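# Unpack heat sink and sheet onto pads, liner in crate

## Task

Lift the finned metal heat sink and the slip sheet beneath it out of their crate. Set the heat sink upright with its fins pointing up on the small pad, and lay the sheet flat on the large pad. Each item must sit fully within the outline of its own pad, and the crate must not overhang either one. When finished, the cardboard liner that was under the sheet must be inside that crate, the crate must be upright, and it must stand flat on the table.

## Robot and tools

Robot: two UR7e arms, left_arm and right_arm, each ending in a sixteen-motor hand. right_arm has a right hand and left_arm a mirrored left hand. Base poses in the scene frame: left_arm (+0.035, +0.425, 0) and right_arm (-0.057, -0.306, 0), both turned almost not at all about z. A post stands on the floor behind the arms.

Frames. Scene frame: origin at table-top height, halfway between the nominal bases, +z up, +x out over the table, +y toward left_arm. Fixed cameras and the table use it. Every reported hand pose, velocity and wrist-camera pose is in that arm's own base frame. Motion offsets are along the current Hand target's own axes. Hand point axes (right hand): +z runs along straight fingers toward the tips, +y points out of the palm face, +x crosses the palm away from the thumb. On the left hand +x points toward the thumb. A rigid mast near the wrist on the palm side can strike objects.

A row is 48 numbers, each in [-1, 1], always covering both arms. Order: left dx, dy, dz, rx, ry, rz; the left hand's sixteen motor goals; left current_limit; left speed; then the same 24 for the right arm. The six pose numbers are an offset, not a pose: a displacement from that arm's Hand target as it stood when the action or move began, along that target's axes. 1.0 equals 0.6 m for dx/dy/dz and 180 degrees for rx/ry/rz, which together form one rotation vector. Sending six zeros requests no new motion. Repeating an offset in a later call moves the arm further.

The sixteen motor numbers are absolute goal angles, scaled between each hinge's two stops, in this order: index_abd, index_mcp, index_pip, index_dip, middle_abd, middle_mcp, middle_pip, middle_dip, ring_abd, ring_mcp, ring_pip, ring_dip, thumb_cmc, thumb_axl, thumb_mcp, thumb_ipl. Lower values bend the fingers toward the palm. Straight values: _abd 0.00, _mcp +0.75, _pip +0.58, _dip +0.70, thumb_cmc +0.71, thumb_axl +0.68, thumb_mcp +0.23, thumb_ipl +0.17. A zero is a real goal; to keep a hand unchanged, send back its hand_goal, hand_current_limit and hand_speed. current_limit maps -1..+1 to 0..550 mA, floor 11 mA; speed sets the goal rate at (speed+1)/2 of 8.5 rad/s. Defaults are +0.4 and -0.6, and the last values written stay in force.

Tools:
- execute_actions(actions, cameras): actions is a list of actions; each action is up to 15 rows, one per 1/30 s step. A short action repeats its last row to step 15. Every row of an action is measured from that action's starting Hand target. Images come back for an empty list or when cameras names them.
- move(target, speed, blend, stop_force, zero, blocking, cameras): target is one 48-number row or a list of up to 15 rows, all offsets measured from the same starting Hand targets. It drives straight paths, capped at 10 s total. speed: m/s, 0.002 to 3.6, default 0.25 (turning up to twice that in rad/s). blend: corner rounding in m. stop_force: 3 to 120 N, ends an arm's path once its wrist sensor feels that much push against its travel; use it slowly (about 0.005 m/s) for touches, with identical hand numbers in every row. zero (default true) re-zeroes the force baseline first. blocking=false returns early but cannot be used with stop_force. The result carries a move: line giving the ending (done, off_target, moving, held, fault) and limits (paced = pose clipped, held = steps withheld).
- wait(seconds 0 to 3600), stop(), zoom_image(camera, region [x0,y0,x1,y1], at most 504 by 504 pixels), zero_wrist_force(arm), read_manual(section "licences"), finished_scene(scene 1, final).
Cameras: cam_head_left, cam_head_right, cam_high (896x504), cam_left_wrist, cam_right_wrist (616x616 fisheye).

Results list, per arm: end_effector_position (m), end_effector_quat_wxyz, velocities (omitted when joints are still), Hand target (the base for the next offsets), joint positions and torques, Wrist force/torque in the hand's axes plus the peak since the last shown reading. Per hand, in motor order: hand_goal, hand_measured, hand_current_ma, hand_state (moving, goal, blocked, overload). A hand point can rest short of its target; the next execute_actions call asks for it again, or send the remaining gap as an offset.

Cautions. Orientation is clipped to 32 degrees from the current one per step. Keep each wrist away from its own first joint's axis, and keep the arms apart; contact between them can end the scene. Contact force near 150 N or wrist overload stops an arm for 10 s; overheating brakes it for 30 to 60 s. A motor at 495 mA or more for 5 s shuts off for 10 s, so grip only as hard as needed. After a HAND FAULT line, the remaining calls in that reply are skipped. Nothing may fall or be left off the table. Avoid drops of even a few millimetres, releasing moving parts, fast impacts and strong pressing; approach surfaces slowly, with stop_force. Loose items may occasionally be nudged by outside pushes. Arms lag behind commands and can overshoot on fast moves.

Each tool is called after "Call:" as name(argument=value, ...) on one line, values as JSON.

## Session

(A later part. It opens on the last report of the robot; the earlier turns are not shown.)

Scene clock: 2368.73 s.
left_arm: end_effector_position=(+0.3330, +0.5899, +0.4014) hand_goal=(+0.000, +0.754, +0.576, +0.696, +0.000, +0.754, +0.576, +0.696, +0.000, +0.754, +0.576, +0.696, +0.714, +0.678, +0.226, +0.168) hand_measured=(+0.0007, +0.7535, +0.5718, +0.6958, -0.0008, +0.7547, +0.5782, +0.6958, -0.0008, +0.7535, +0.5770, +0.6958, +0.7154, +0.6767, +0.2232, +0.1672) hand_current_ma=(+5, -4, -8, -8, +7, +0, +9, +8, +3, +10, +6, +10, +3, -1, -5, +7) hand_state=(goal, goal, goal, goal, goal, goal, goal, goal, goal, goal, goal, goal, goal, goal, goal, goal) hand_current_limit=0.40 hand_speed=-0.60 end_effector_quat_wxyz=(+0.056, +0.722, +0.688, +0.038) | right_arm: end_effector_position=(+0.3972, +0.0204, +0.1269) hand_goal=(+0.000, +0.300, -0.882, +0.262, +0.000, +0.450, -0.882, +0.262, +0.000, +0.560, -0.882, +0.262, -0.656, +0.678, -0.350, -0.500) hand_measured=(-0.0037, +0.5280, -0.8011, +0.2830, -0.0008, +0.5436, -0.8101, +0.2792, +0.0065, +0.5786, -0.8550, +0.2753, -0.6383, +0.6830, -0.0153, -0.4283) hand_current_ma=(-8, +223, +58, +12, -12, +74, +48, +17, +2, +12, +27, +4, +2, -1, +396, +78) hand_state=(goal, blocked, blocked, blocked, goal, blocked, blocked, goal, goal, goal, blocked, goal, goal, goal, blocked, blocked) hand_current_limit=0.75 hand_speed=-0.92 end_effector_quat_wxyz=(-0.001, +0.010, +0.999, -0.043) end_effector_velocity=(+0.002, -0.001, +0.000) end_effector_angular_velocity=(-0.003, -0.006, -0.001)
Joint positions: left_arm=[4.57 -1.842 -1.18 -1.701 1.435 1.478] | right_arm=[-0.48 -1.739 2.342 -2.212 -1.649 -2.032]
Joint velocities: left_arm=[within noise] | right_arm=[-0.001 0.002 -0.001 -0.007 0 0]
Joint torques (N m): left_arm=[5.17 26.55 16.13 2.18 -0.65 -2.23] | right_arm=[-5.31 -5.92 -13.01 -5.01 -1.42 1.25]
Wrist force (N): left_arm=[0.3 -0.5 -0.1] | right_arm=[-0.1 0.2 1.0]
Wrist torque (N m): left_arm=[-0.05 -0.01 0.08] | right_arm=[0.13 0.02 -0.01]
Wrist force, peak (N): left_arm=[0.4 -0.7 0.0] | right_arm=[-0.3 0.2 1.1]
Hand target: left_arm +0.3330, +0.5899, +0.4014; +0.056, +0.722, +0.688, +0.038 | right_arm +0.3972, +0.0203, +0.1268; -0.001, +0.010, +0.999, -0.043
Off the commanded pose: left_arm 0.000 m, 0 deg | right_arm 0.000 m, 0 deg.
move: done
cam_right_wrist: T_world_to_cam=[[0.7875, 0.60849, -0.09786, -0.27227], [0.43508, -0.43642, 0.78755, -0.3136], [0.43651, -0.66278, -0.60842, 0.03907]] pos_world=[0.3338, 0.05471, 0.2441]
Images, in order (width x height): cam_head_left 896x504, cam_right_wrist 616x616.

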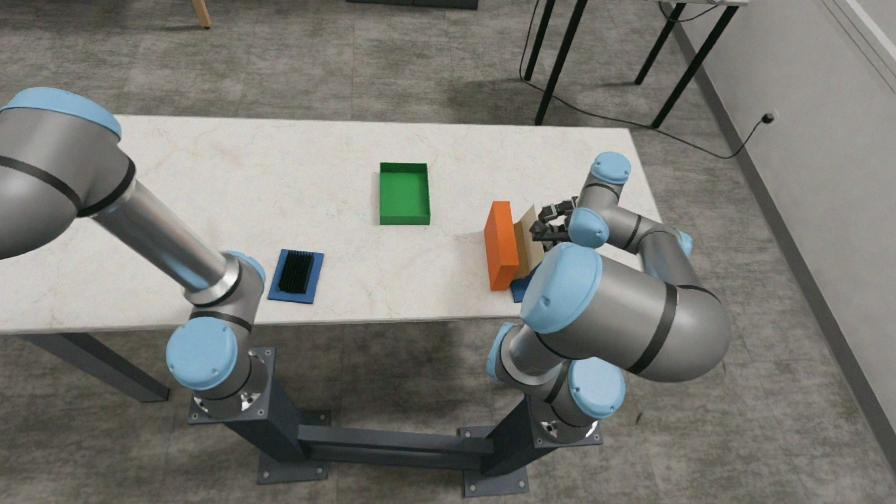

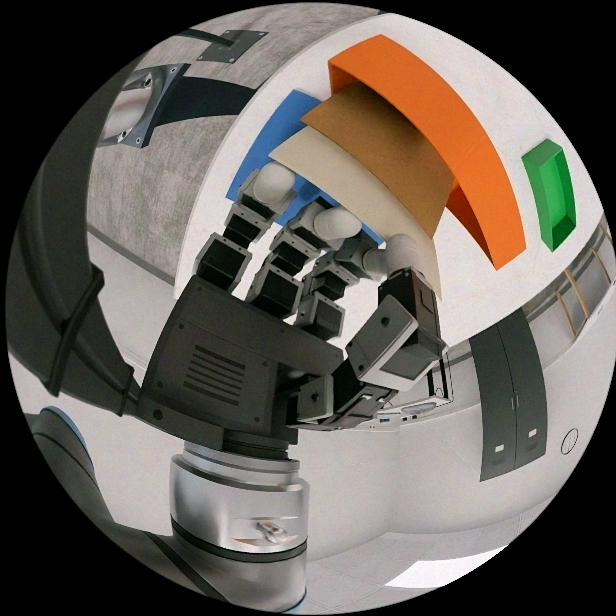

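Call:
move(target=[0,0,0,0,0,0,0,0.754,0.576,0.696,0,0.754,0.576,0.696,0,0.754,0.576,0.696,0.714,0.678,0.226,0.168,0.4,-0.6, 0,0.0498,-0.0043,0,0,0,0,0.3,-0.883,0.261,0,0.45,-0.883,0.261,0,0.56,-0.883,0.261,-0.657,0.677,-0.35,-0.5,0.75,-0.92], speed=0.015, cameras=["cam_right_wrist","cam_head_left"])

Call:
zoom_image(camera="cam_right_wrist", region=[180, 80, 520, 420])

Call:
zoom_image(camera="cam_head_left", region=[470, 180, 590, 320])

Scene clock: 2416.00 s.
left_arm: end_effector_position=(+0.3330, +0.5899, +0.4014) hand_goal=(+0.000, +0.754, +0.576, +0.696, +0.000, +0.754, +0.576, +0.696, +0.000, +0.754, +0.576, +0.696, +0.714, +0.678, +0.226, +0.168) hand_measured=(+0.0007, +0.7535, +0.5731, +0.6958, +0.0007, +0.7535, +0.5770, +0.6971, -0.0008, +0.7523, +0.5757, +0.6958, +0.7142, +0.6767, +0.2232, +0.1672) hand_current_ma=(+6, -3, -12, -3, +4, +2, +7, +10, +3, +5, +1, +2, +4, +2, -6, +9) hand_state=(goal, goal, goal, goal, goal, goal, goal, goal, goal, goal, goal, goal, goal, goal, goal, goal) hand_current_limit=0.40 hand_speed=-0.60 end_effector_quat_wxyz=(+0.056, +0.722, +0.688, +0.038) | right_arm: end_effector_position=(+0.3978, +0.0504, +0.1268) hand_goal=(+0.000, +0.300, -0.882, +0.262, +0.000, +0.450, -0.882, +0.262, +0.000, +0.560, -0.882, +0.262, -0.656, +0.678, -0.350, -0.500) hand_measured=(-0.0037, +0.5280, -0.7998, +0.2830, -0.0023, +0.5436, -0.8101, +0.2792, +0.0080, +0.5786, -0.8537, +0.2753, -0.6383, +0.6830, -0.0163, -0.4283) hand_current_ma=(+1, +212, +66, +6, -7, +65, +60, +33, +5, +18, +24, +4, +4, +13, +398, +83) hand_state=(goal, blocked, blocked, blocked, goal, blocked, blocked, goal, goal, goal, blocked, goal, goal, goal, blocked, blocked) hand_current_limit=0.75 hand_speed=-0.92 end_effector_quat_wxyz=(-0.001, +0.010, +0.999, -0.043)
Joint positions: left_arm=[4.57 -1.842 -1.18 -1.701 1.435 1.478] | right_arm=[-0.402 -1.745 2.345 -2.203 -1.651 -1.954]
Joint torques (N m): left_arm=[5.88 26.99 15.98 2.11 -0.58 -2.11] | right_arm=[-7.44 -18.6 -10.66 -0.92 -1.24 -2.08]
Wrist force (N): left_arm=[0.2 -0.4 -0.1] | right_arm=[-0.3 0.2 1.1]
Wrist torque (N m): left_arm=[-0.02 0.00 0.07] | right_arm=[0.13 0.04 -0.03]
Wrist force, peak (N): left_arm=[0.2 -0.8 0.0] | right_arm=[0.0 0.3 1.3]
Hand target: left_arm +0.3330, +0.5899, +0.4014; +0.056, +0.722, +0.688, +0.038 | right_arm +0.3978, +0.0503, +0.1268; -0.001, +0.010, +0.999, -0.043
Off the commanded pose: left_arm 0.000 m, 0 deg | right_arm 0.000 m, 0 deg.
move: done
cam_right_wrist: T_world_to_cam=[[0.78765, 0.6083, -0.0979, -0.29096], [0.43501, -0.43652, 0.78754, -0.30053], [0.43632, -0.66289, -0.60844, 0.05869]] pos_world=[0.3343, 0.08471, 0.24391]
Images, in order (width x height): cam_head_left 896x504, cam_right_wrist 616x616.

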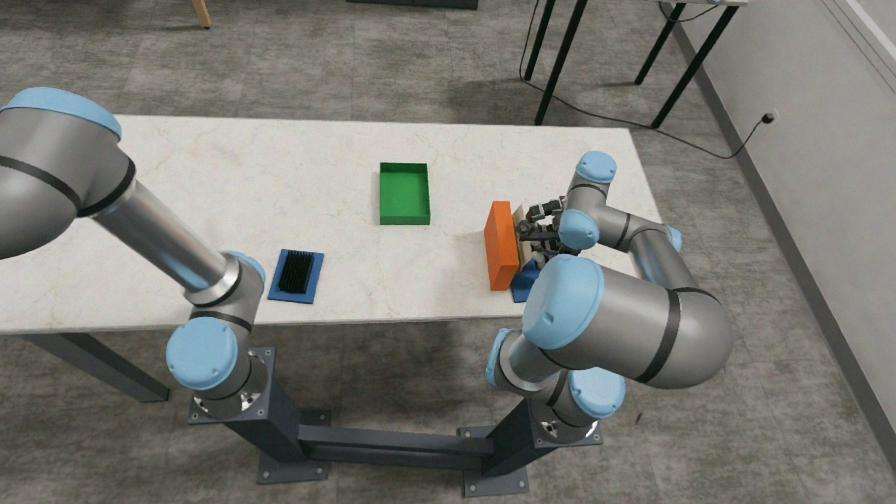

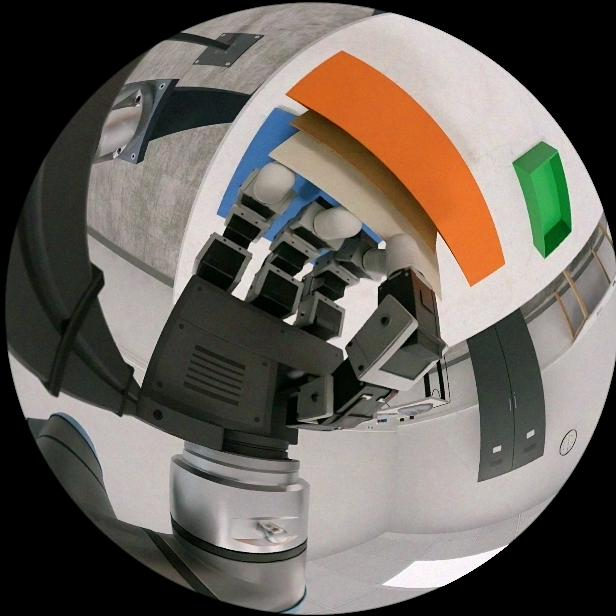

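Scaled by 1.482 from the camera's image (finer frame: 880x880).

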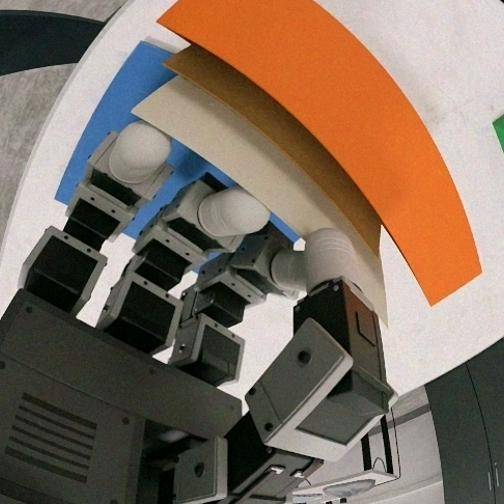

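Scaled by 3.600 from the camera's image (finer frame: 1280x720).

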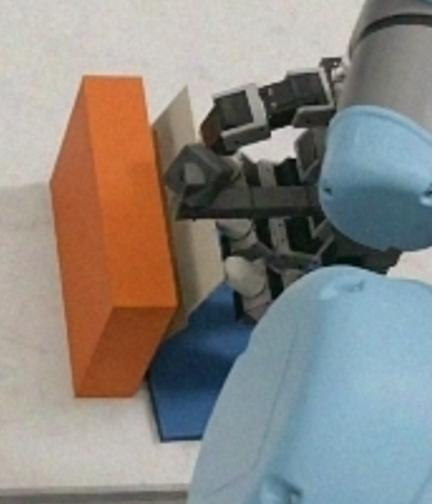

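Call:
move(target=[0,0,0,0,0,0,0,0.754,0.576,0.696,0,0.754,0.576,0.696,0,0.754,0.576,0.696,0.714,0.678,0.226,0.168,0.4,-0.6, 0,-0.0047,-0.011,-0.0833,-0.0012,-0.0138,0,0.3,-0.883,0.261,0,0.45,-0.883,0.261,0,0.56,-0.883,0.261,-0.657,0.677,-0.35,-0.5,0.75,-0.92], speed=0.03, cameras=["cam_right_wrist","cam_head_left"])

Call:
zoom_image(camera="cam_right_wrist", region=[180, 80, 520, 420])

Call:
zoom_image(camera="cam_head_left", region=[470, 180, 590, 320])

Scene clock: 2436.97 s.
left_arm: end_effector_position=(+0.3330, +0.5899, +0.4014) hand_goal=(+0.000, +0.754, +0.576, +0.696, +0.000, +0.754, +0.576, +0.696, +0.000, +0.754, +0.576, +0.696, +0.714, +0.678, +0.226, +0.168) hand_measured=(-0.0023, +0.7535, +0.5744, +0.6958, -0.0008, +0.7535, +0.5782, +0.6971, -0.0008, +0.7523, +0.5757, +0.6958, +0.7142, +0.6777, +0.2232, +0.1681) hand_current_ma=(+5, -1, -13, -10, +8, +3, +3, +9, +3, +7, +8, +7, +0, -2, -6, +7) hand_state=(goal, goal, goal, goal, goal, goal, goal, goal, goal, goal, goal, goal, goal, goal, goal, goal) hand_current_limit=0.40 hand_speed=-0.60 end_effector_quat_wxyz=(+0.056, +0.722, +0.688, +0.038) | right_arm: end_effector_position=(+0.3977, +0.0481, +0.1336) hand_goal=(+0.000, +0.300, -0.882, +0.262, +0.000, +0.450, -0.882, +0.262, +0.000, +0.560, -0.882, +0.262, -0.656, +0.678, -0.350, -0.500) hand_measured=(-0.0037, +0.5292, -0.8011, +0.2817, -0.0008, +0.5436, -0.8101, +0.2792, +0.0080, +0.5786, -0.8537, +0.2753, -0.6383, +0.6830, -0.0163, -0.4264) hand_current_ma=(-11, +222, +63, +1, -4, +75, +61, +33, +5, +3, +24, +6, +15, -1, +395, +80) hand_state=(goal, blocked, blocked, blocked, goal, blocked, blocked, goal, goal, goal, blocked, goal, goal, goal, blocked, blocked) hand_current_limit=0.75 hand_speed=-0.92 end_effector_quat_wxyz=(+0.002, -0.012, +0.996, +0.087)
Joint positions: left_arm=[4.57 -1.842 -1.18 -1.701 1.435 1.478] | right_arm=[-0.554 -1.704 2.33 -2.105 -1.421 -2.155]
Joint torques (N m): left_arm=[5.87 26.54 16.06 2.12 -0.78 -2.2] | right_arm=[6.54 -16.47 -24.21 -4.11 -1.05 2.43]
Wrist force (N): left_arm=[0.5 -0.3 -0.1] | right_arm=[0.2 -0.1 0.7]
Wrist torque (N m): left_arm=[-0.01 -0.04 0.08] | right_arm=[0.03 0.00 0.03]
Wrist force, peak (N): left_arm=[0.4 -0.6 -0.1] | right_arm=[0.1 0.3 1.3]
Hand target: left_arm +0.3330, +0.5899, +0.4014; +0.056, +0.722, +0.688, +0.038 | right_arm +0.3977, +0.0481, +0.1336; +0.002, -0.012, +0.996, +0.087
Off the commanded pose: left_arm 0.000 m, 0 deg | right_arm 0.000 m, 0 deg.
move: done
cam_right_wrist: T_world_to_cam=[[0.75998, 0.64602, 0.07138, -0.30227], [0.45445, -0.60669, 0.65223, -0.28834], [0.46465, -0.46324, -0.75466, 0.06001]] pos_world=[0.33287, 0.04814, 0.25493]
Images, in order (width x height): cam_head_left 896x504, cam_right_wrist 616x616.

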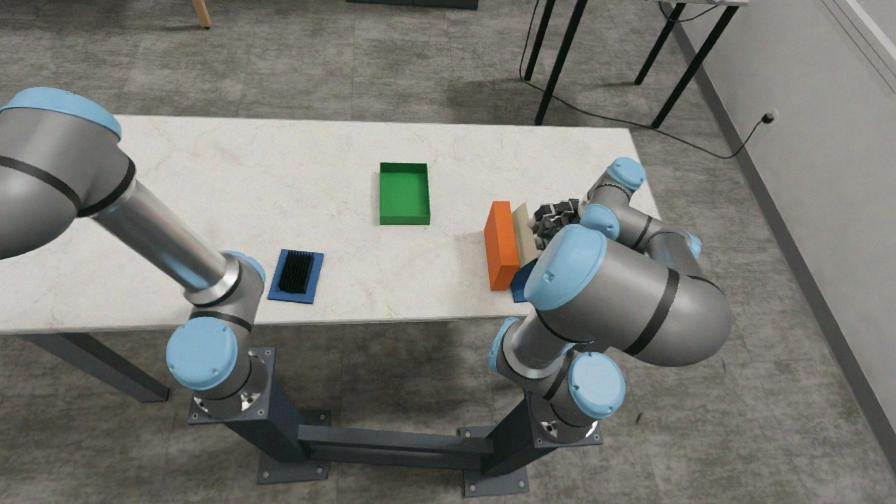

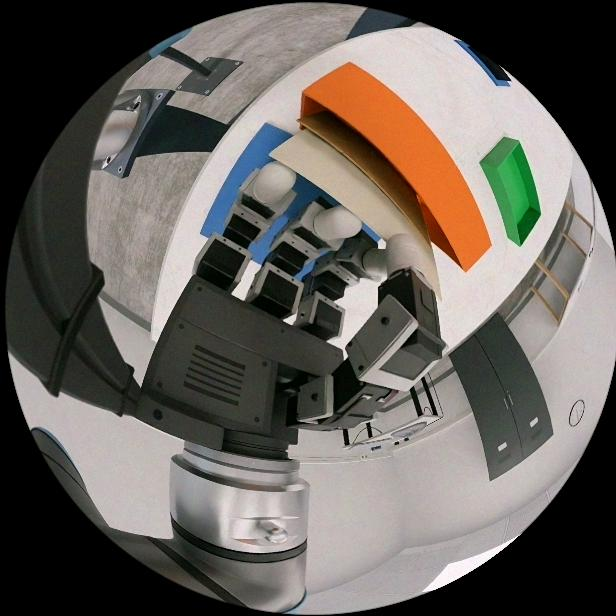

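Scaled by 1.482 from the camera's image (finer frame: 880x880).

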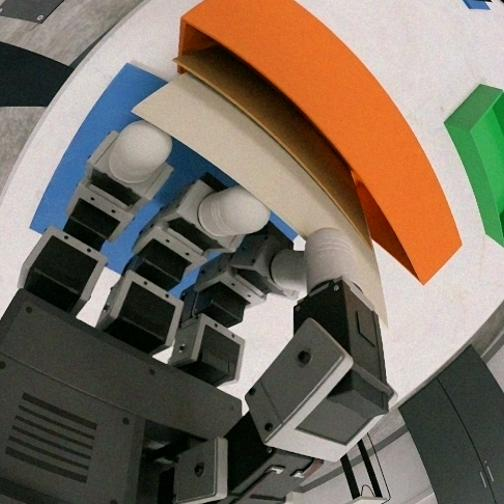

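Scaled by 3.600 from the camera's image (finer frame: 1280x720).

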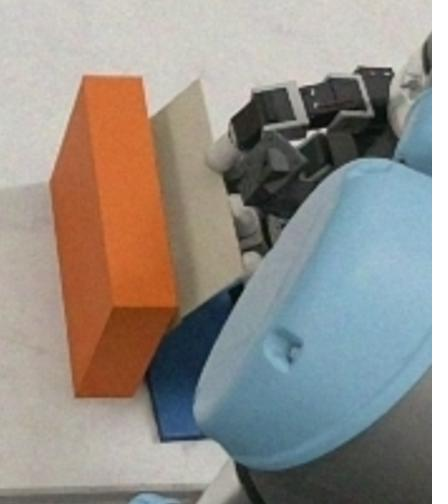

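Call:
move(target=[0,0,0,0,0,0,0,0.754,0.576,0.696,0,0.754,0.576,0.696,0,0.754,0.576,0.696,0.714,0.678,0.226,0.168,0.4,-0.6, 0,0.0285,0.0017,0,0,0,0,0.3,-0.883,0.261,0,0.45,-0.883,0.261,0,0.56,-0.883,0.261,-0.657,0.677,-0.35,-0.5,0.75,-0.92], speed=0.01, cameras=["cam_right_wrist","cam_head_left"])

Call:
zoom_image(camera="cam_right_wrist", region=[180, 80, 520, 420])

Call:
zoom_image(camera="cam_head_left", region=[470, 180, 590, 320])

Scene clock: 2454.07 s.
left_arm: end_effector_position=(+0.3330, +0.5899, +0.4014) hand_goal=(+0.000, +0.754, +0.576, +0.696, +0.000, +0.754, +0.576, +0.696, +0.000, +0.754, +0.576, +0.696, +0.714, +0.678, +0.226, +0.168) hand_measured=(+0.0007, +0.7523, +0.5718, +0.6971, +0.0007, +0.7535, +0.5782, +0.6971, -0.0008, +0.7523, +0.5744, +0.6958, +0.7142, +0.6777, +0.2232, +0.1681) hand_current_ma=(+7, -6, -11, -11, +5, -5, +6, +4, +1, +8, +3, +11, +3, -4, -12, +10) hand_state=(goal, goal, goal, goal, goal, goal, goal, goal, goal, goal, goal, goal, goal, goal, goal, goal) hand_current_limit=0.40 hand_speed=-0.60 end_effector_quat_wxyz=(+0.056, +0.722, +0.688, +0.038) | right_arm: end_effector_position=(+0.3973, +0.0652, +0.1356) hand_goal=(+0.000, +0.300, -0.882, +0.262, +0.000, +0.450, -0.882, +0.262, +0.000, +0.560, -0.882, +0.262, -0.656, +0.678, -0.350, -0.500) hand_measured=(-0.0037, +0.5280, -0.8011, +0.2817, -0.0008, +0.5436, -0.8101, +0.2792, +0.0080, +0.5786, -0.8550, +0.2753, -0.6383, +0.6820, -0.0163, -0.4236) hand_current_ma=(-14, +217, +62, +13, -5, +69, +46, +21, +7, +20, +28, -6, +15, -2, +393, +80) hand_state=(goal, blocked, blocked, blocked, goal, blocked, blocked, goal, goal, goal, blocked, goal, goal, goal, blocked, blocked) hand_current_limit=0.75 hand_speed=-0.92 end_effector_quat_wxyz=(+0.002, -0.012, +0.996, +0.087)
Joint positions: left_arm=[4.57 -1.842 -1.18 -1.701 1.435 1.478] | right_arm=[-0.513 -1.717 2.336 -2.105 -1.418 -2.114]
Joint torques (N m): left_arm=[4.95 27.42 16.55 2.06 -0.64 -2.21] | right_arm=[-5.74 -15.79 -10.77 -0.15 1.69 0.67]
Wrist force (N): left_arm=[0.3 -0.5 -0.1] | right_arm=[-0.1 -0.2 0.8]
Wrist torque (N m): left_arm=[-0.03 -0.01 0.07] | right_arm=[0.01 0.02 -0.09]
Wrist force, peak (N): left_arm=[0.6 -0.6 0.1] | right_arm=[0.2 -0.3 1.2]
Hand target: left_arm +0.3330, +0.5899, +0.4014; +0.056, +0.722, +0.688, +0.038 | right_arm +0.3973, +0.0651, +0.1356; +0.002, -0.012, +0.996, +0.087
Off the commanded pose: left_arm 0.000 m, 0 deg | right_arm 0.000 m, 0 deg.
move: done
cam_right_wrist: T_world_to_cam=[[0.76018, 0.6458, 0.07114, -0.31321], [0.45419, -0.60652, 0.65256, -0.27904], [0.46457, -0.46376, -0.75439, 0.06967]] pos_world=[0.33247, 0.06534, 0.25693]
Images, in order (width x height): cam_head_left 896x504, cam_right_wrist 616x616.

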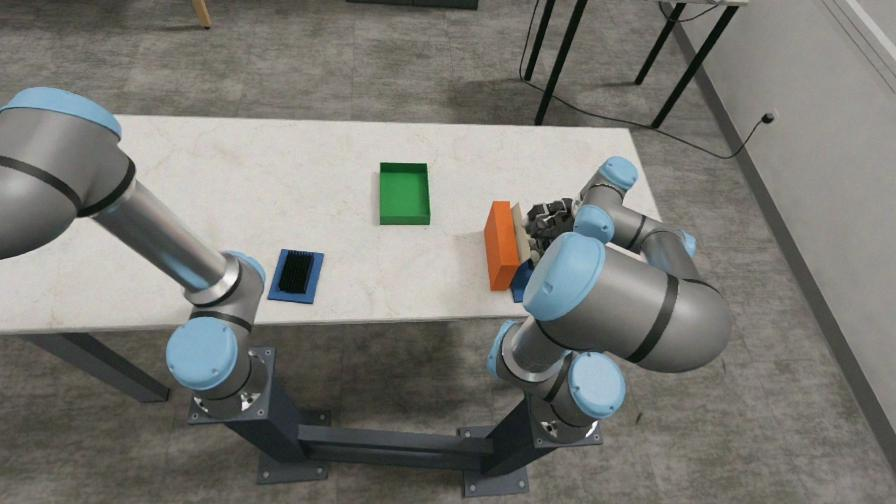

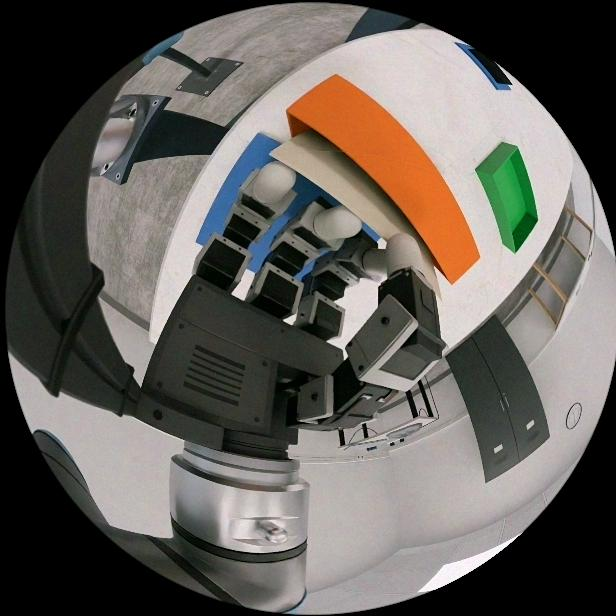

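Scaled by 1.482 from the camera's image (finer frame: 880x880).

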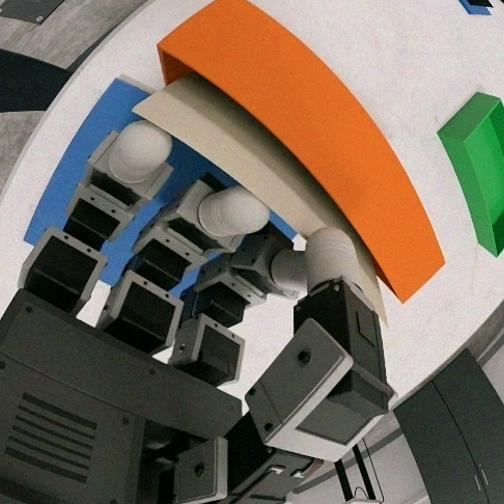

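Scaled by 3.600 from the camera's image (finer frame: 1280x720).

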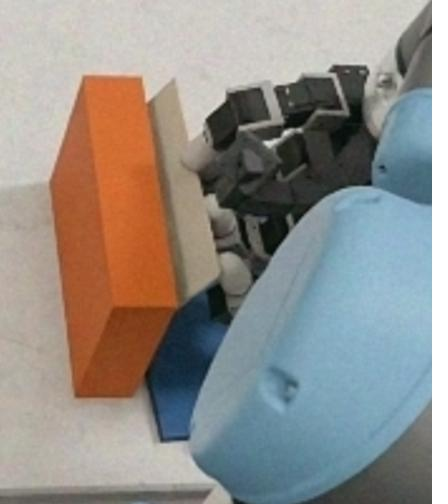

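Call:
move(target=[0,0,0,0,0,0,0,0.754,0.576,0.696,0,0.754,0.576,0.696,0,0.754,0.576,0.696,0.714,0.678,0.226,0.168,0.4,-0.6, 0,0.0168,-0.0005,0,0,0,0,0.3,-0.883,0.261,0,0.45,-0.883,0.261,0,0.56,-0.883,0.261,-0.657,0.677,-0.35,-0.5,0.75,-0.92], speed=0.01, cameras=["cam_right_wrist","cam_head_left"])

Call:
zoom_image(camera="cam_right_wrist", region=[180, 80, 520, 420])

Call:
zoom_image(camera="cam_head_left", region=[470, 180, 590, 320])

Scene clock: 2462.97 s.
left_arm: end_effector_position=(+0.3330, +0.5899, +0.4014) hand_goal=(+0.000, +0.754, +0.576, +0.696, +0.000, +0.754, +0.576, +0.696, +0.000, +0.754, +0.576, +0.696, +0.714, +0.678, +0.226, +0.168) hand_measured=(+0.0007, +0.7535, +0.5731, +0.6971, +0.0007, +0.7523, +0.5770, +0.6945, +0.0007, +0.7523, +0.5757, +0.6958, +0.7142, +0.6767, +0.2232, +0.1672) hand_current_ma=(+8, -5, -11, -16, +5, -4, +8, +7, +5, +3, +3, +4, +5, +1, -6, +11) hand_state=(goal, goal, goal, goal, goal, goal, goal, goal, goal, goal, goal, goal, goal, goal, goal, goal) hand_current_limit=0.40 hand_speed=-0.60 end_effector_quat_wxyz=(+0.056, +0.722, +0.688, +0.038) | right_arm: end_effector_position=(+0.3971, +0.0751, +0.1376) hand_goal=(+0.000, +0.300, -0.882, +0.262, +0.000, +0.450, -0.882, +0.262, +0.000, +0.560, -0.882, +0.262, -0.656, +0.678, -0.350, -0.500) hand_measured=(-0.0037, +0.5280, -0.8011, +0.2817, -0.0008, +0.5436, -0.8114, +0.2792, +0.0065, +0.5786, -0.8537, +0.2753, -0.6396, +0.6830, -0.0173, -0.4226) hand_current_ma=(-3, +216, +75, +2, -21, +73, +51, +22, +6, +14, +36, +13, +5, -5, +388, +80) hand_state=(goal, blocked, blocked, goal, goal, blocked, blocked, goal, goal, goal, blocked, goal, goal, goal, blocked, blocked) hand_current_limit=0.75 hand_speed=-0.92 end_effector_quat_wxyz=(+0.002, -0.012, +0.996, +0.087)
Joint positions: left_arm=[4.57 -1.842 -1.18 -1.701 1.435 1.478] | right_arm=[-0.489 -1.725 2.337 -2.102 -1.416 -2.09]
Joint torques (N m): left_arm=[5.83 26.79 16.7 2.01 -0.71 -2.24] | right_arm=[-6.07 -14.99 -10.52 -0.58 1.68 0.66]
Wrist force (N): left_arm=[0.3 -0.5 -0.1] | right_arm=[-0.2 -0.5 0.8]
Wrist torque (N m): left_arm=[-0.04 -0.01 0.07] | right_arm=[0.00 0.04 -0.10]
Wrist force, peak (N): left_arm=[0.5 -0.6 0.0] | right_arm=[-0.1 -0.3 1.2]
Hand target: left_arm +0.3330, +0.5899, +0.4014; +0.056, +0.722, +0.688, +0.038 | right_arm +0.3971, +0.0750, +0.1376; +0.002, -0.012, +0.996, +0.087
Off the commanded pose: left_arm 0.000 m, 0 deg | right_arm 0.000 m, 0 deg.
move: done
cam_right_wrist: T_world_to_cam=[[0.76018, 0.6458, 0.07114, -0.31953], [0.45419, -0.60652, 0.65256, -0.27431], [0.46457, -0.46376, -0.75439, 0.07582]] pos_world=[0.33227, 0.07514, 0.25893]
Images, in order (width x height): cam_head_left 896x504, cam_right_wrist 616x616.

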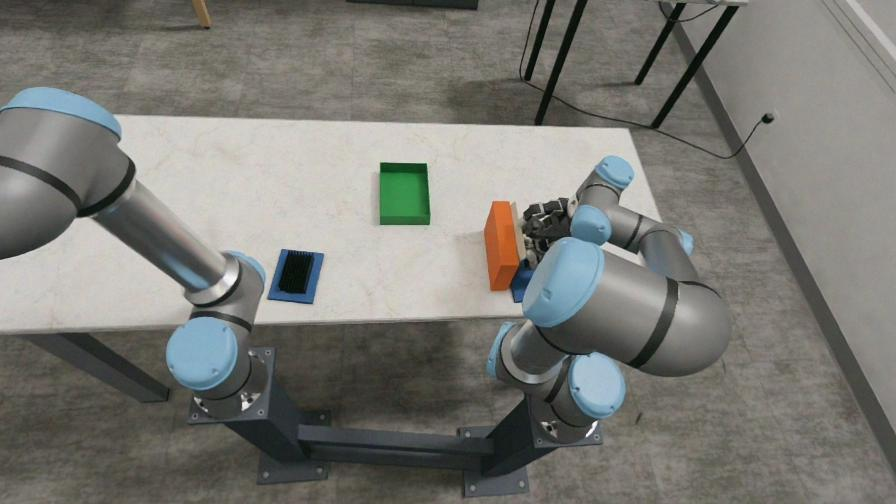

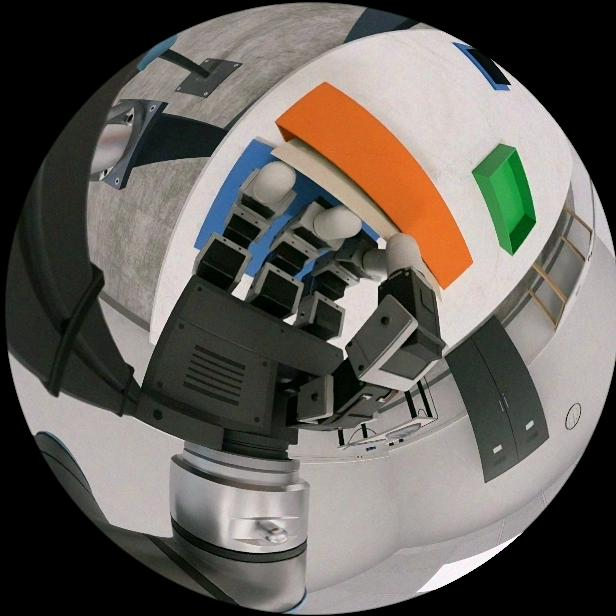

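Scaled by 1.482 from the camera's image (finer frame: 880x880).

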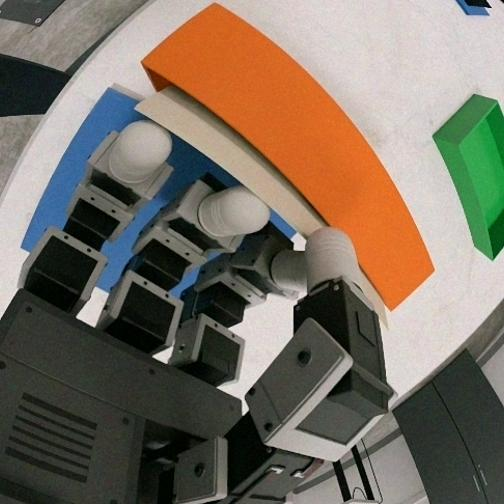

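Scaled by 3.600 from the camera's image (finer frame: 1280x720).

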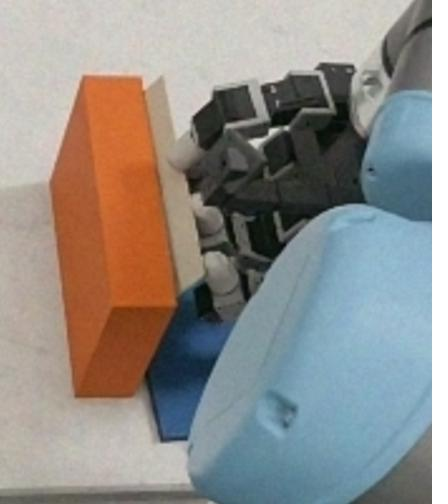

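Call:
move(target=[0,0,0,0,0,0,0,0.754,0.576,0.696,0,0.754,0.576,0.696,0,0.754,0.576,0.696,0.714,0.678,0.226,0.168,0.4,-0.6, 0,0.0100,-0.0018,0,0,0,0,0.3,-0.883,0.261,0,0.45,-0.883,0.261,0,0.56,-0.883,0.261,-0.657,0.677,-0.35,-0.5,0.75,-0.92], speed=0.006, cameras=["cam_right_wrist","cam_head_left"])

Call:
zoom_image(camera="cam_right_wrist", region=[180, 80, 520, 420])

Call:
zoom_image(camera="cam_head_left", region=[470, 180, 590, 320])

Scene clock: 2469.07 s.
left_arm: end_effector_position=(+0.3330, +0.5899, +0.4014) hand_goal=(+0.000, +0.754, +0.576, +0.696, +0.000, +0.754, +0.576, +0.696, +0.000, +0.754, +0.576, +0.696, +0.714, +0.678, +0.226, +0.168) hand_measured=(+0.0007, +0.7535, +0.5731, +0.6958, +0.0007, +0.7523, +0.5770, +0.6971, -0.0008, +0.7535, +0.5770, +0.6958, +0.7142, +0.6767, +0.2232, +0.1672) hand_current_ma=(+6, -7, -12, -9, +7, -1, +9, +3, -3, +4, -2, +4, +2, +2, -11, +9) hand_state=(goal, goal, goal, goal, goal, goal, goal, goal, goal, goal, goal, goal, goal, goal, goal, goal) hand_current_limit=0.40 hand_speed=-0.60 end_effector_quat_wxyz=(+0.056, +0.722, +0.688, +0.038) | right_arm: end_effector_position=(+0.3969, +0.0807, +0.1397) hand_goal=(+0.000, +0.300, -0.882, +0.262, +0.000, +0.450, -0.882, +0.262, +0.000, +0.560, -0.882, +0.262, -0.656, +0.678, -0.350, -0.500) hand_measured=(-0.0037, +0.5280, -0.8011, +0.2817, -0.0008, +0.5436, -0.8114, +0.2792, +0.0065, +0.5786, -0.8537, +0.2753, -0.6396, +0.6820, -0.0173, -0.4207) hand_current_ma=(+7, +215, +60, +6, -19, +81, +50, +29, -5, +12, +26, -4, +10, +2, +376, +96) hand_state=(goal, blocked, blocked, goal, goal, blocked, blocked, goal, goal, goal, blocked, goal, goal, goal, blocked, blocked) hand_current_limit=0.75 hand_speed=-0.92 end_effector_quat_wxyz=(+0.002, -0.012, +0.996, +0.087)
Joint positions: left_arm=[4.57 -1.842 -1.18 -1.701 1.435 1.478] | right_arm=[-0.475 -1.731 2.336 -2.097 -1.415 -2.076]
Joint torques (N m): left_arm=[5.34 27.15 16.21 2.01 -0.74 -2.24] | right_arm=[-4.78 -16.41 -27.75 -0.76 1.91 1.57]
Wrist force (N): left_arm=[0.1 -0.5 -0.2] | right_arm=[0.0 -0.2 0.7]
Wrist torque (N m): left_arm=[-0.03 0.01 0.06] | right_arm=[0.04 0.02 -0.09]
Wrist force, peak (N): left_arm=[0.4 -0.7 -0.2] | right_arm=[0.2 -0.5 1.4]
Hand target: left_arm +0.3330, +0.5899, +0.4014; +0.056, +0.722, +0.688, +0.038 | right_arm +0.3969, +0.0807, +0.1397; +0.002, -0.012, +0.996, +0.087
Off the commanded pose: left_arm 0.000 m, 0 deg | right_arm 0.000 m, 0 deg.
move: done
cam_right_wrist: T_world_to_cam=[[0.76018, 0.6458, 0.07114, -0.32321], [0.45419, -0.60652, 0.65256, -0.27219], [0.46457, -0.46376, -0.75439, 0.08021]] pos_world=[0.33207, 0.08084, 0.26113]
Images, in order (width x height): cam_head_left 896x504, cam_right_wrist 616x616.

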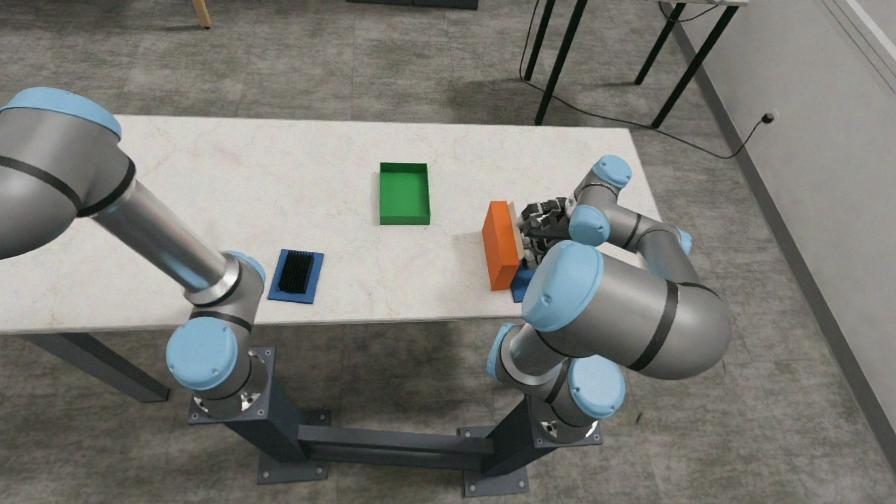

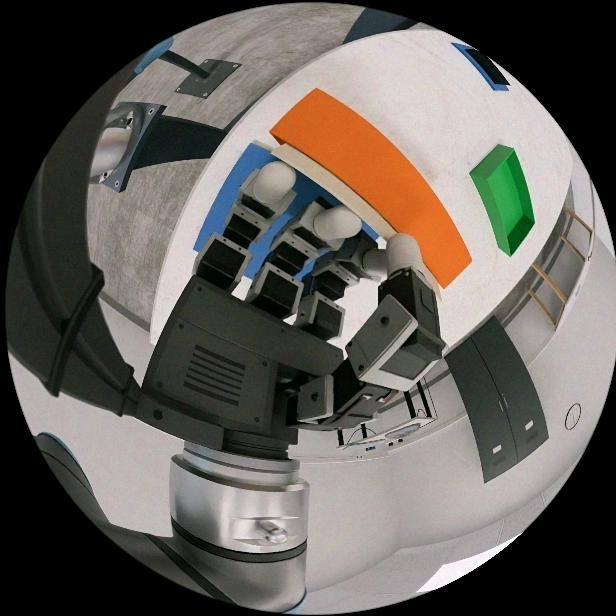

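Scaled by 1.482 from the camera's image (finer frame: 880x880).

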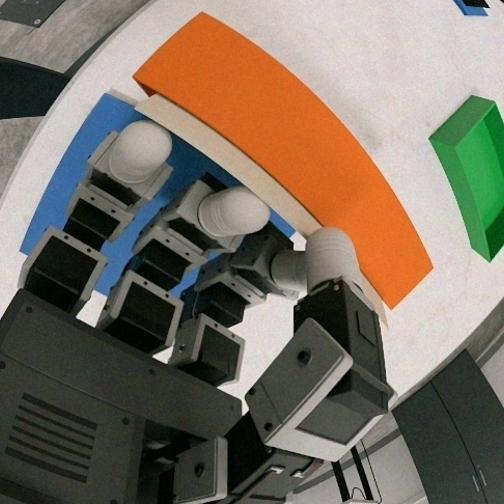

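Scaled by 3.600 from the camera's image (finer frame: 1280x720).

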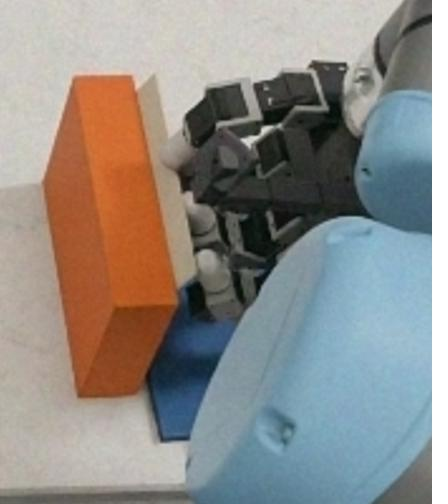

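Call:
move(target=[0,0,0,0,0,0,0,0.754,0.576,0.696,0,0.754,0.576,0.696,0,0.754,0.576,0.696,0.714,0.678,0.226,0.168,0.4,-0.6, 0,-0.0400,-0.0030,0,0,0,0,0.3,-0.883,0.261,0,0.45,-0.883,0.261,0,0.56,-0.883,0.261,-0.657,0.677,-0.35,-0.5,0.75,-0.92], speed=0.01, cameras=["cam_right_wrist","cam_head_left"])

Call:
zoom_image(camera="cam_right_wrist", region=[180, 80, 520, 420])

Call:
zoom_image(camera="cam_head_left", region=[470, 180, 590, 320])

Scene clock: 2479.77 s.
left_arm: end_effector_position=(+0.3330, +0.5899, +0.4014) hand_goal=(+0.000, +0.754, +0.576, +0.696, +0.000, +0.754, +0.576, +0.696, +0.000, +0.754, +0.576, +0.696, +0.714, +0.678, +0.226, +0.168) hand_measured=(+0.0007, +0.7535, +0.5731, +0.6958, +0.0007, +0.7535, +0.5782, +0.6958, +0.0007, +0.7523, +0.5770, +0.6958, +0.7142, +0.6767, +0.2232, +0.1672) hand_current_ma=(+2, -5, -11, -9, +4, +3, +5, +7, +1, +1, +3, +7, +5, +2, -8, +6) hand_state=(goal, goal, goal, goal, goal, goal, goal, goal, goal, goal, goal, goal, goal, goal, goal, goal) hand_current_limit=0.40 hand_speed=-0.60 end_effector_quat_wxyz=(+0.056, +0.722, +0.688, +0.038) | right_arm: end_effector_position=(+0.3975, +0.0566, +0.1373) hand_goal=(+0.000, +0.300, -0.882, +0.262, +0.000, +0.450, -0.882, +0.262, +0.000, +0.560, -0.882, +0.262, -0.656, +0.678, -0.350, -0.500) hand_measured=(-0.0037, +0.5280, -0.8011, +0.2817, -0.0008, +0.5436, -0.8101, +0.2792, +0.0080, +0.5786, -0.8537, +0.2753, -0.6396, +0.6830, -0.0202, -0.4188) hand_current_ma=(-8, +213, +61, +20, -13, +71, +47, +26, -3, +14, +28, -15, +17, -2, +386, +94) hand_state=(goal, blocked, blocked, goal, goal, blocked, blocked, goal, goal, goal, blocked, goal, goal, goal, blocked, blocked) hand_current_limit=0.75 hand_speed=-0.92 end_effector_quat_wxyz=(+0.002, -0.012, +0.996, +0.087)
Joint positions: left_arm=[4.57 -1.842 -1.18 -1.701 1.435 1.478] | right_arm=[-0.533 -1.716 2.329 -2.096 -1.42 -2.135]
Joint torques (N m): left_arm=[5.67 26.73 16.72 1.93 -0.63 -2.1] | right_arm=[4.31 -11.31 -24.8 -0.11 -1.03 -0.39]
Wrist force (N): left_arm=[0.2 -0.6 -0.2] | right_arm=[-0.1 0.0 1.0]
Wrist torque (N m): left_arm=[-0.04 0.00 0.07] | right_arm=[0.03 0.02 0.00]
Wrist force, peak (N): left_arm=[0.6 -0.6 0.0] | right_arm=[-0.1 -0.4 1.4]
Hand target: left_arm +0.3330, +0.5899, +0.4014; +0.056, +0.722, +0.688, +0.038 | right_arm +0.3975, +0.0567, +0.1373; +0.002, -0.012, +0.996, +0.087
Off the commanded pose: left_arm 0.000 m, 0 deg | right_arm 0.000 m, 0 deg.
move: done
cam_right_wrist: T_world_to_cam=[[0.76018, 0.6458, 0.07114, -0.30793], [0.45419, -0.60652, 0.65256, -0.28545], [0.46457, -0.46376, -0.75439, 0.06687]] pos_world=[0.33267, 0.05674, 0.25863]
Images, in order (width x height): cam_head_left 896x504, cam_right_wrist 616x616.

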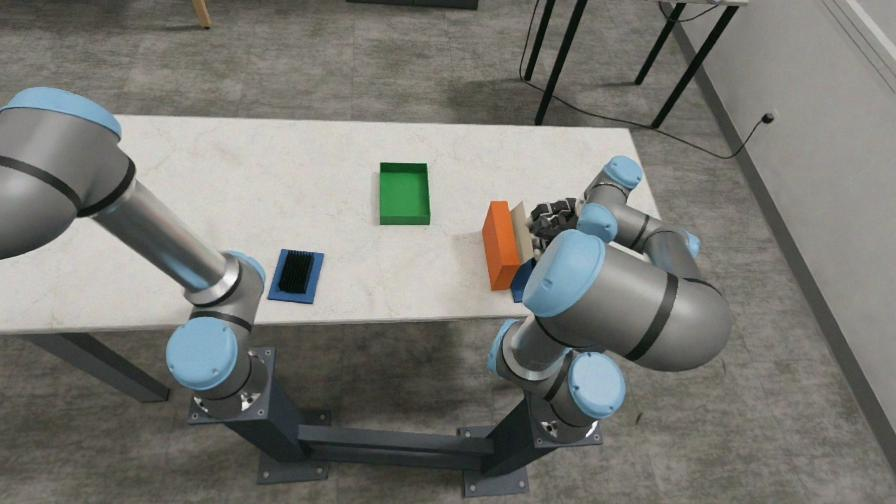

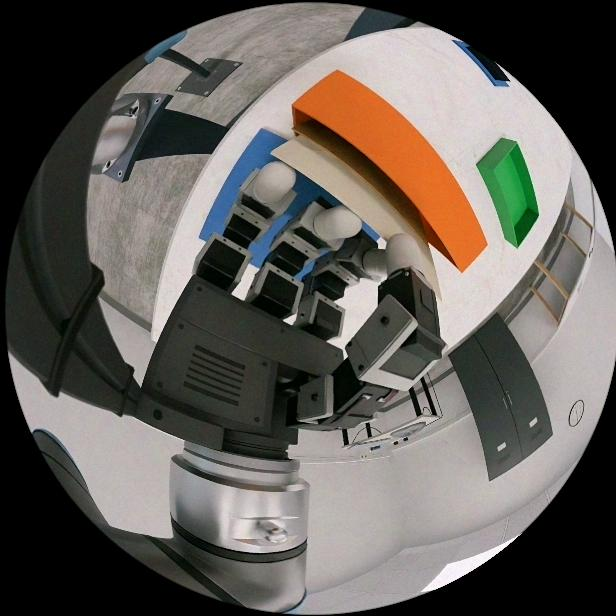

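Scaled by 1.482 from the camera's image (finer frame: 880x880).

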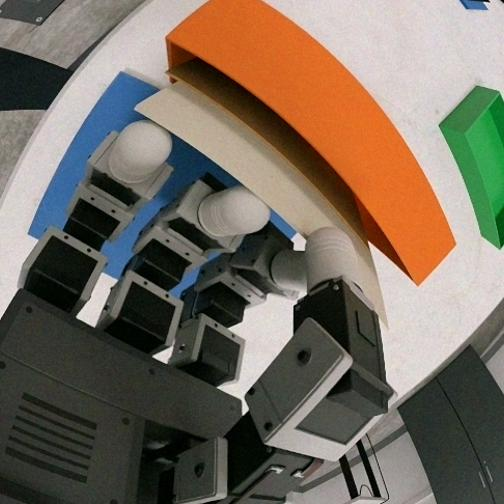

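Scaled by 3.600 from the camera's image (finer frame: 1280x720).

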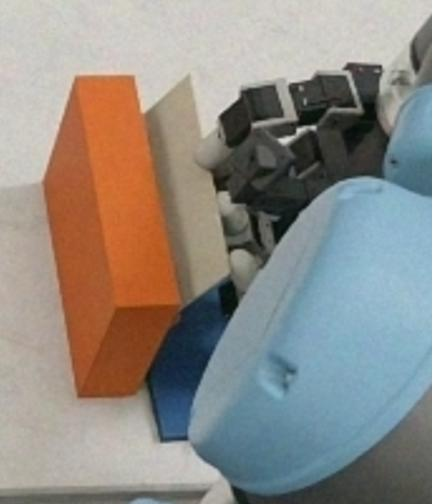

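Call:
move(target=[-0.8906,0.1857,0.0472,0,0,0,0,0.754,0.576,0.696,0,0.754,0.576,0.696,0,0.754,0.576,0.696,0.714,0.678,0.226,0.168,0.4,-0.6, 0,0,0,0,0,0,0,0.3,-0.883,0.261,0,0.45,-0.883,0.261,0,0.56,-0.883,0.261,-0.657,0.677,-0.35,-0.5,0.75,-0.92], speed=0.25)

Scene clock: 2523.53 s.
left_arm: end_effector_position=(+0.4206, +0.0504, +0.4002) hand_goal=(+0.000, +0.754, +0.576, +0.696, +0.000, +0.754, +0.576, +0.696, +0.000, +0.754, +0.576, +0.696, +0.714, +0.678, +0.226, +0.168) hand_measured=(-0.0037, +0.7523, +0.5731, +0.6945, -0.0023, +0.7535, +0.5770, +0.6958, +0.0007, +0.7535, +0.5744, +0.6958, +0.7142, +0.6777, +0.2242, +0.1681) hand_current_ma=(+6, -6, -9, -11, +9, +1, +2, +9, +6, +6, +4, +4, +8, -2, -9, +8) hand_state=(goal, goal, goal, goal, goal, goal, goal, goal, goal, goal, goal, goal, goal, goal, goal, goal) hand_current_limit=0.40 hand_speed=-0.60 end_effector_quat_wxyz=(+0.056, +0.722, +0.688, +0.038) end_effector_velocity=(+0.001, +0.000, +0.000) end_effector_angular_velocity=(-0.001, +0.000, +0.003) | right_arm: end_effector_position=(+0.3975, +0.0567, +0.1373) hand_goal=(+0.000, +0.300, -0.882, +0.262, +0.000, +0.450, -0.882, +0.262, +0.000, +0.560, -0.882, +0.262, -0.656, +0.678, -0.350, -0.500) hand_measured=(-0.0037, +0.5280, -0.8011, +0.2817, -0.0008, +0.5436, -0.8101, +0.2792, +0.0080, +0.5786, -0.8537, +0.2753, -0.6383, +0.6830, -0.0202, -0.4198) hand_current_ma=(-9, +210, +69, +15, -6, +74, +60, +16, -3, +5, +25, +3, +12, -10, +377, +99) hand_state=(goal, blocked, blocked, goal, goal, blocked, blocked, goal, goal, goal, blocked, goal, goal, goal, blocked, blocked) hand_current_limit=0.75 hand_speed=-0.92 end_effector_quat_wxyz=(+0.002, -0.012, +0.996, +0.087)
Joint positions: left_arm=[3.715 -1.061 -1.891 -1.664 1.474 0.617] | right_arm=[-0.533 -1.716 2.329 -2.096 -1.42 -2.134]
Joint velocities: left_arm=[-0.003 -0.002 0.001 0.001 0 -0.006] | right_arm=[within noise]
Joint torques (N m): left_arm=[-8.27 12.97 34.5 0.04 -0.5 -2.19] | right_arm=[6.49 -18.22 -10.14 -1.37 0.8 2.7]
Wrist force (N): left_arm=[0.1 -0.1 -0.3] | right_arm=[0.1 -0.2 1.0]
Wrist torque (N m): left_arm=[-0.01 0.06 0.02] | right_arm=[-0.01 0.00 0.02]
Wrist force, peak (N): left_arm=[2.6 -1.3 -0.2] | right_arm=[-0.2 -0.3 1.2]
Hand target: left_arm +0.4206, +0.0504, +0.4003; +0.056, +0.722, +0.688, +0.038 | right_arm +0.3975, +0.0567, +0.1373; +0.002, -0.012, +0.996, +0.087
Off the commanded pose: left_arm 0.000 m, 0 deg | right_arm 0.000 m, 0 deg.
move: done

Call:
move(target=[-0.4197,-0.1504,0.157,0.2804,-0.2330,-0.4864,0,0.754,0.576,0.696,0,0.754,0.576,0.696,0,0.754,0.576,0.696,0.714,0.678,0.226,0.168,0.4,-0.6, 0,0,0,0,0,0,0,0.3,-0.883,0.261,0,0.45,-0.883,0.261,0,0.56,-0.883,0.261,-0.657,0.677,-0.35,-0.5,0.75,-0.92], speed=0.25, cameras=["cam_left_wrist","cam_head_left","cam_high"])

Scene clock: 2534.33 s.
left_arm: end_effector_position=(+0.3312, -0.1996, +0.3006) hand_goal=(+0.000, +0.754, +0.576, +0.696, +0.000, +0.754, +0.576, +0.696, +0.000, +0.754, +0.576, +0.696, +0.714, +0.678, +0.226, +0.168) hand_measured=(-0.0008, +0.7450, +0.5731, +0.6932, -0.0008, +0.7462, +0.5731, +0.6907, +0.0007, +0.7450, +0.5731, +0.6971, +0.7079, +0.6756, +0.2242, +0.1672) hand_current_ma=(+6, -18, -13, -15, +7, -15, +3, -2, +6, -11, +6, +3, -6, -1, -5, +7) hand_state=(goal, goal, goal, goal, goal, goal, goal, goal, goal, goal, goal, goal, goal, goal, goal, goal) hand_current_limit=0.40 hand_speed=-0.60 end_effector_quat_wxyz=(+0.001, +0.001, +0.866, -0.500) | right_arm: end_effector_position=(+0.3975, +0.0567, +0.1373) hand_goal=(+0.000, +0.300, -0.882, +0.262, +0.000, +0.450, -0.882, +0.262, +0.000, +0.560, -0.882, +0.262, -0.656, +0.678, -0.350, -0.500) hand_measured=(-0.0037, +0.5280, -0.8011, +0.2817, -0.0008, +0.5436, -0.8114, +0.2792, +0.0080, +0.5786, -0.8537, +0.2753, -0.6396, +0.6820, -0.0192, -0.4188) hand_current_ma=(-4, +218, +70, +9, -6, +63, +48, +31, +6, +10, +25, +15, +9, -8, +395, +90) hand_state=(goal, blocked, blocked, goal, goal, blocked, blocked, goal, goal, goal, blocked, goal, goal, goal, blocked, blocked) hand_current_limit=0.75 hand_speed=-0.92 end_effector_quat_wxyz=(+0.002, -0.012, +0.996, +0.087)
Joint positions: left_arm=[3.403 -1.206 -2.012 -1.915 0.58 -1.078] | right_arm=[-0.533 -1.716 2.329 -2.096 -1.42 -2.134]
Joint torques (N m): left_arm=[2.99 -3.12 26.63 0.41 -2.29 -1.57] | right_arm=[5.59 -17.49 -10.18 -2.95 0.48 2.61]
Wrist force (N): left_arm=[-1.3 -1.3 1.1] | right_arm=[0.1 0.0 0.7]
Wrist torque (N m): left_arm=[0.13 0.28 -0.03] | right_arm=[0.05 0.00 0.02]
Wrist force, peak (N): left_arm=[-1.6 -1.0 1.6] | right_arm=[-0.2 0.0 1.3]
Hand target: left_arm +0.3313, -0.1996, +0.3006; +0.001, +0.001, +0.866, -0.500 | right_arm +0.3975, +0.0567, +0.1373; +0.002, -0.012, +0.996, +0.087
Off the commanded pose: left_arm 0.000 m, 0 deg | right_arm 0.000 m, 0 deg.
move: done
cam_left_wrist: T_world_to_cam=[[0.78786, -0.29139, 0.54255, -0.51753], [-0.4397, 0.35068, 0.82685, -0.07358], [-0.4312, -0.89001, 0.14816, 0.04912]] pos_world=[0.39657, -0.08128, 0.33435]
Images, in order (width x height): cam_head_left 896x504, cam_high 896x504, cam_left_wrist 616x616.

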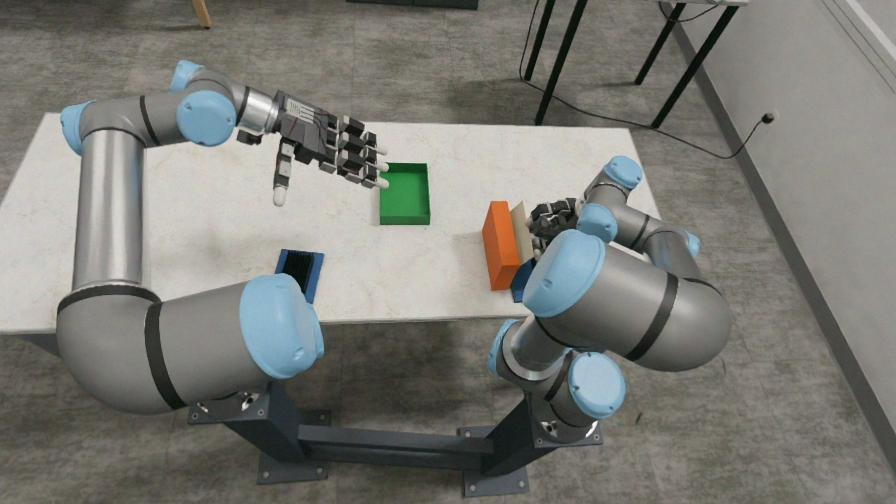

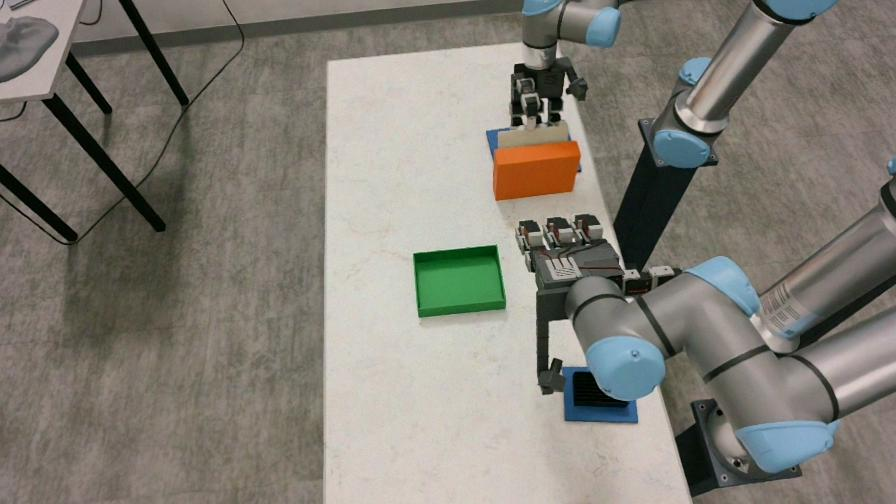

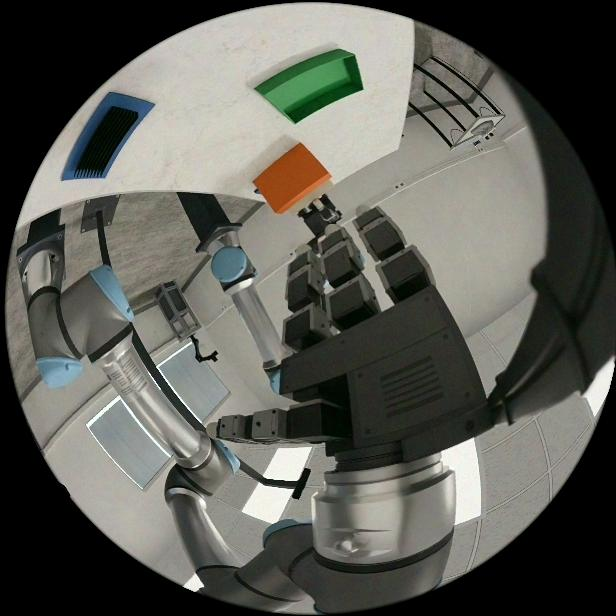

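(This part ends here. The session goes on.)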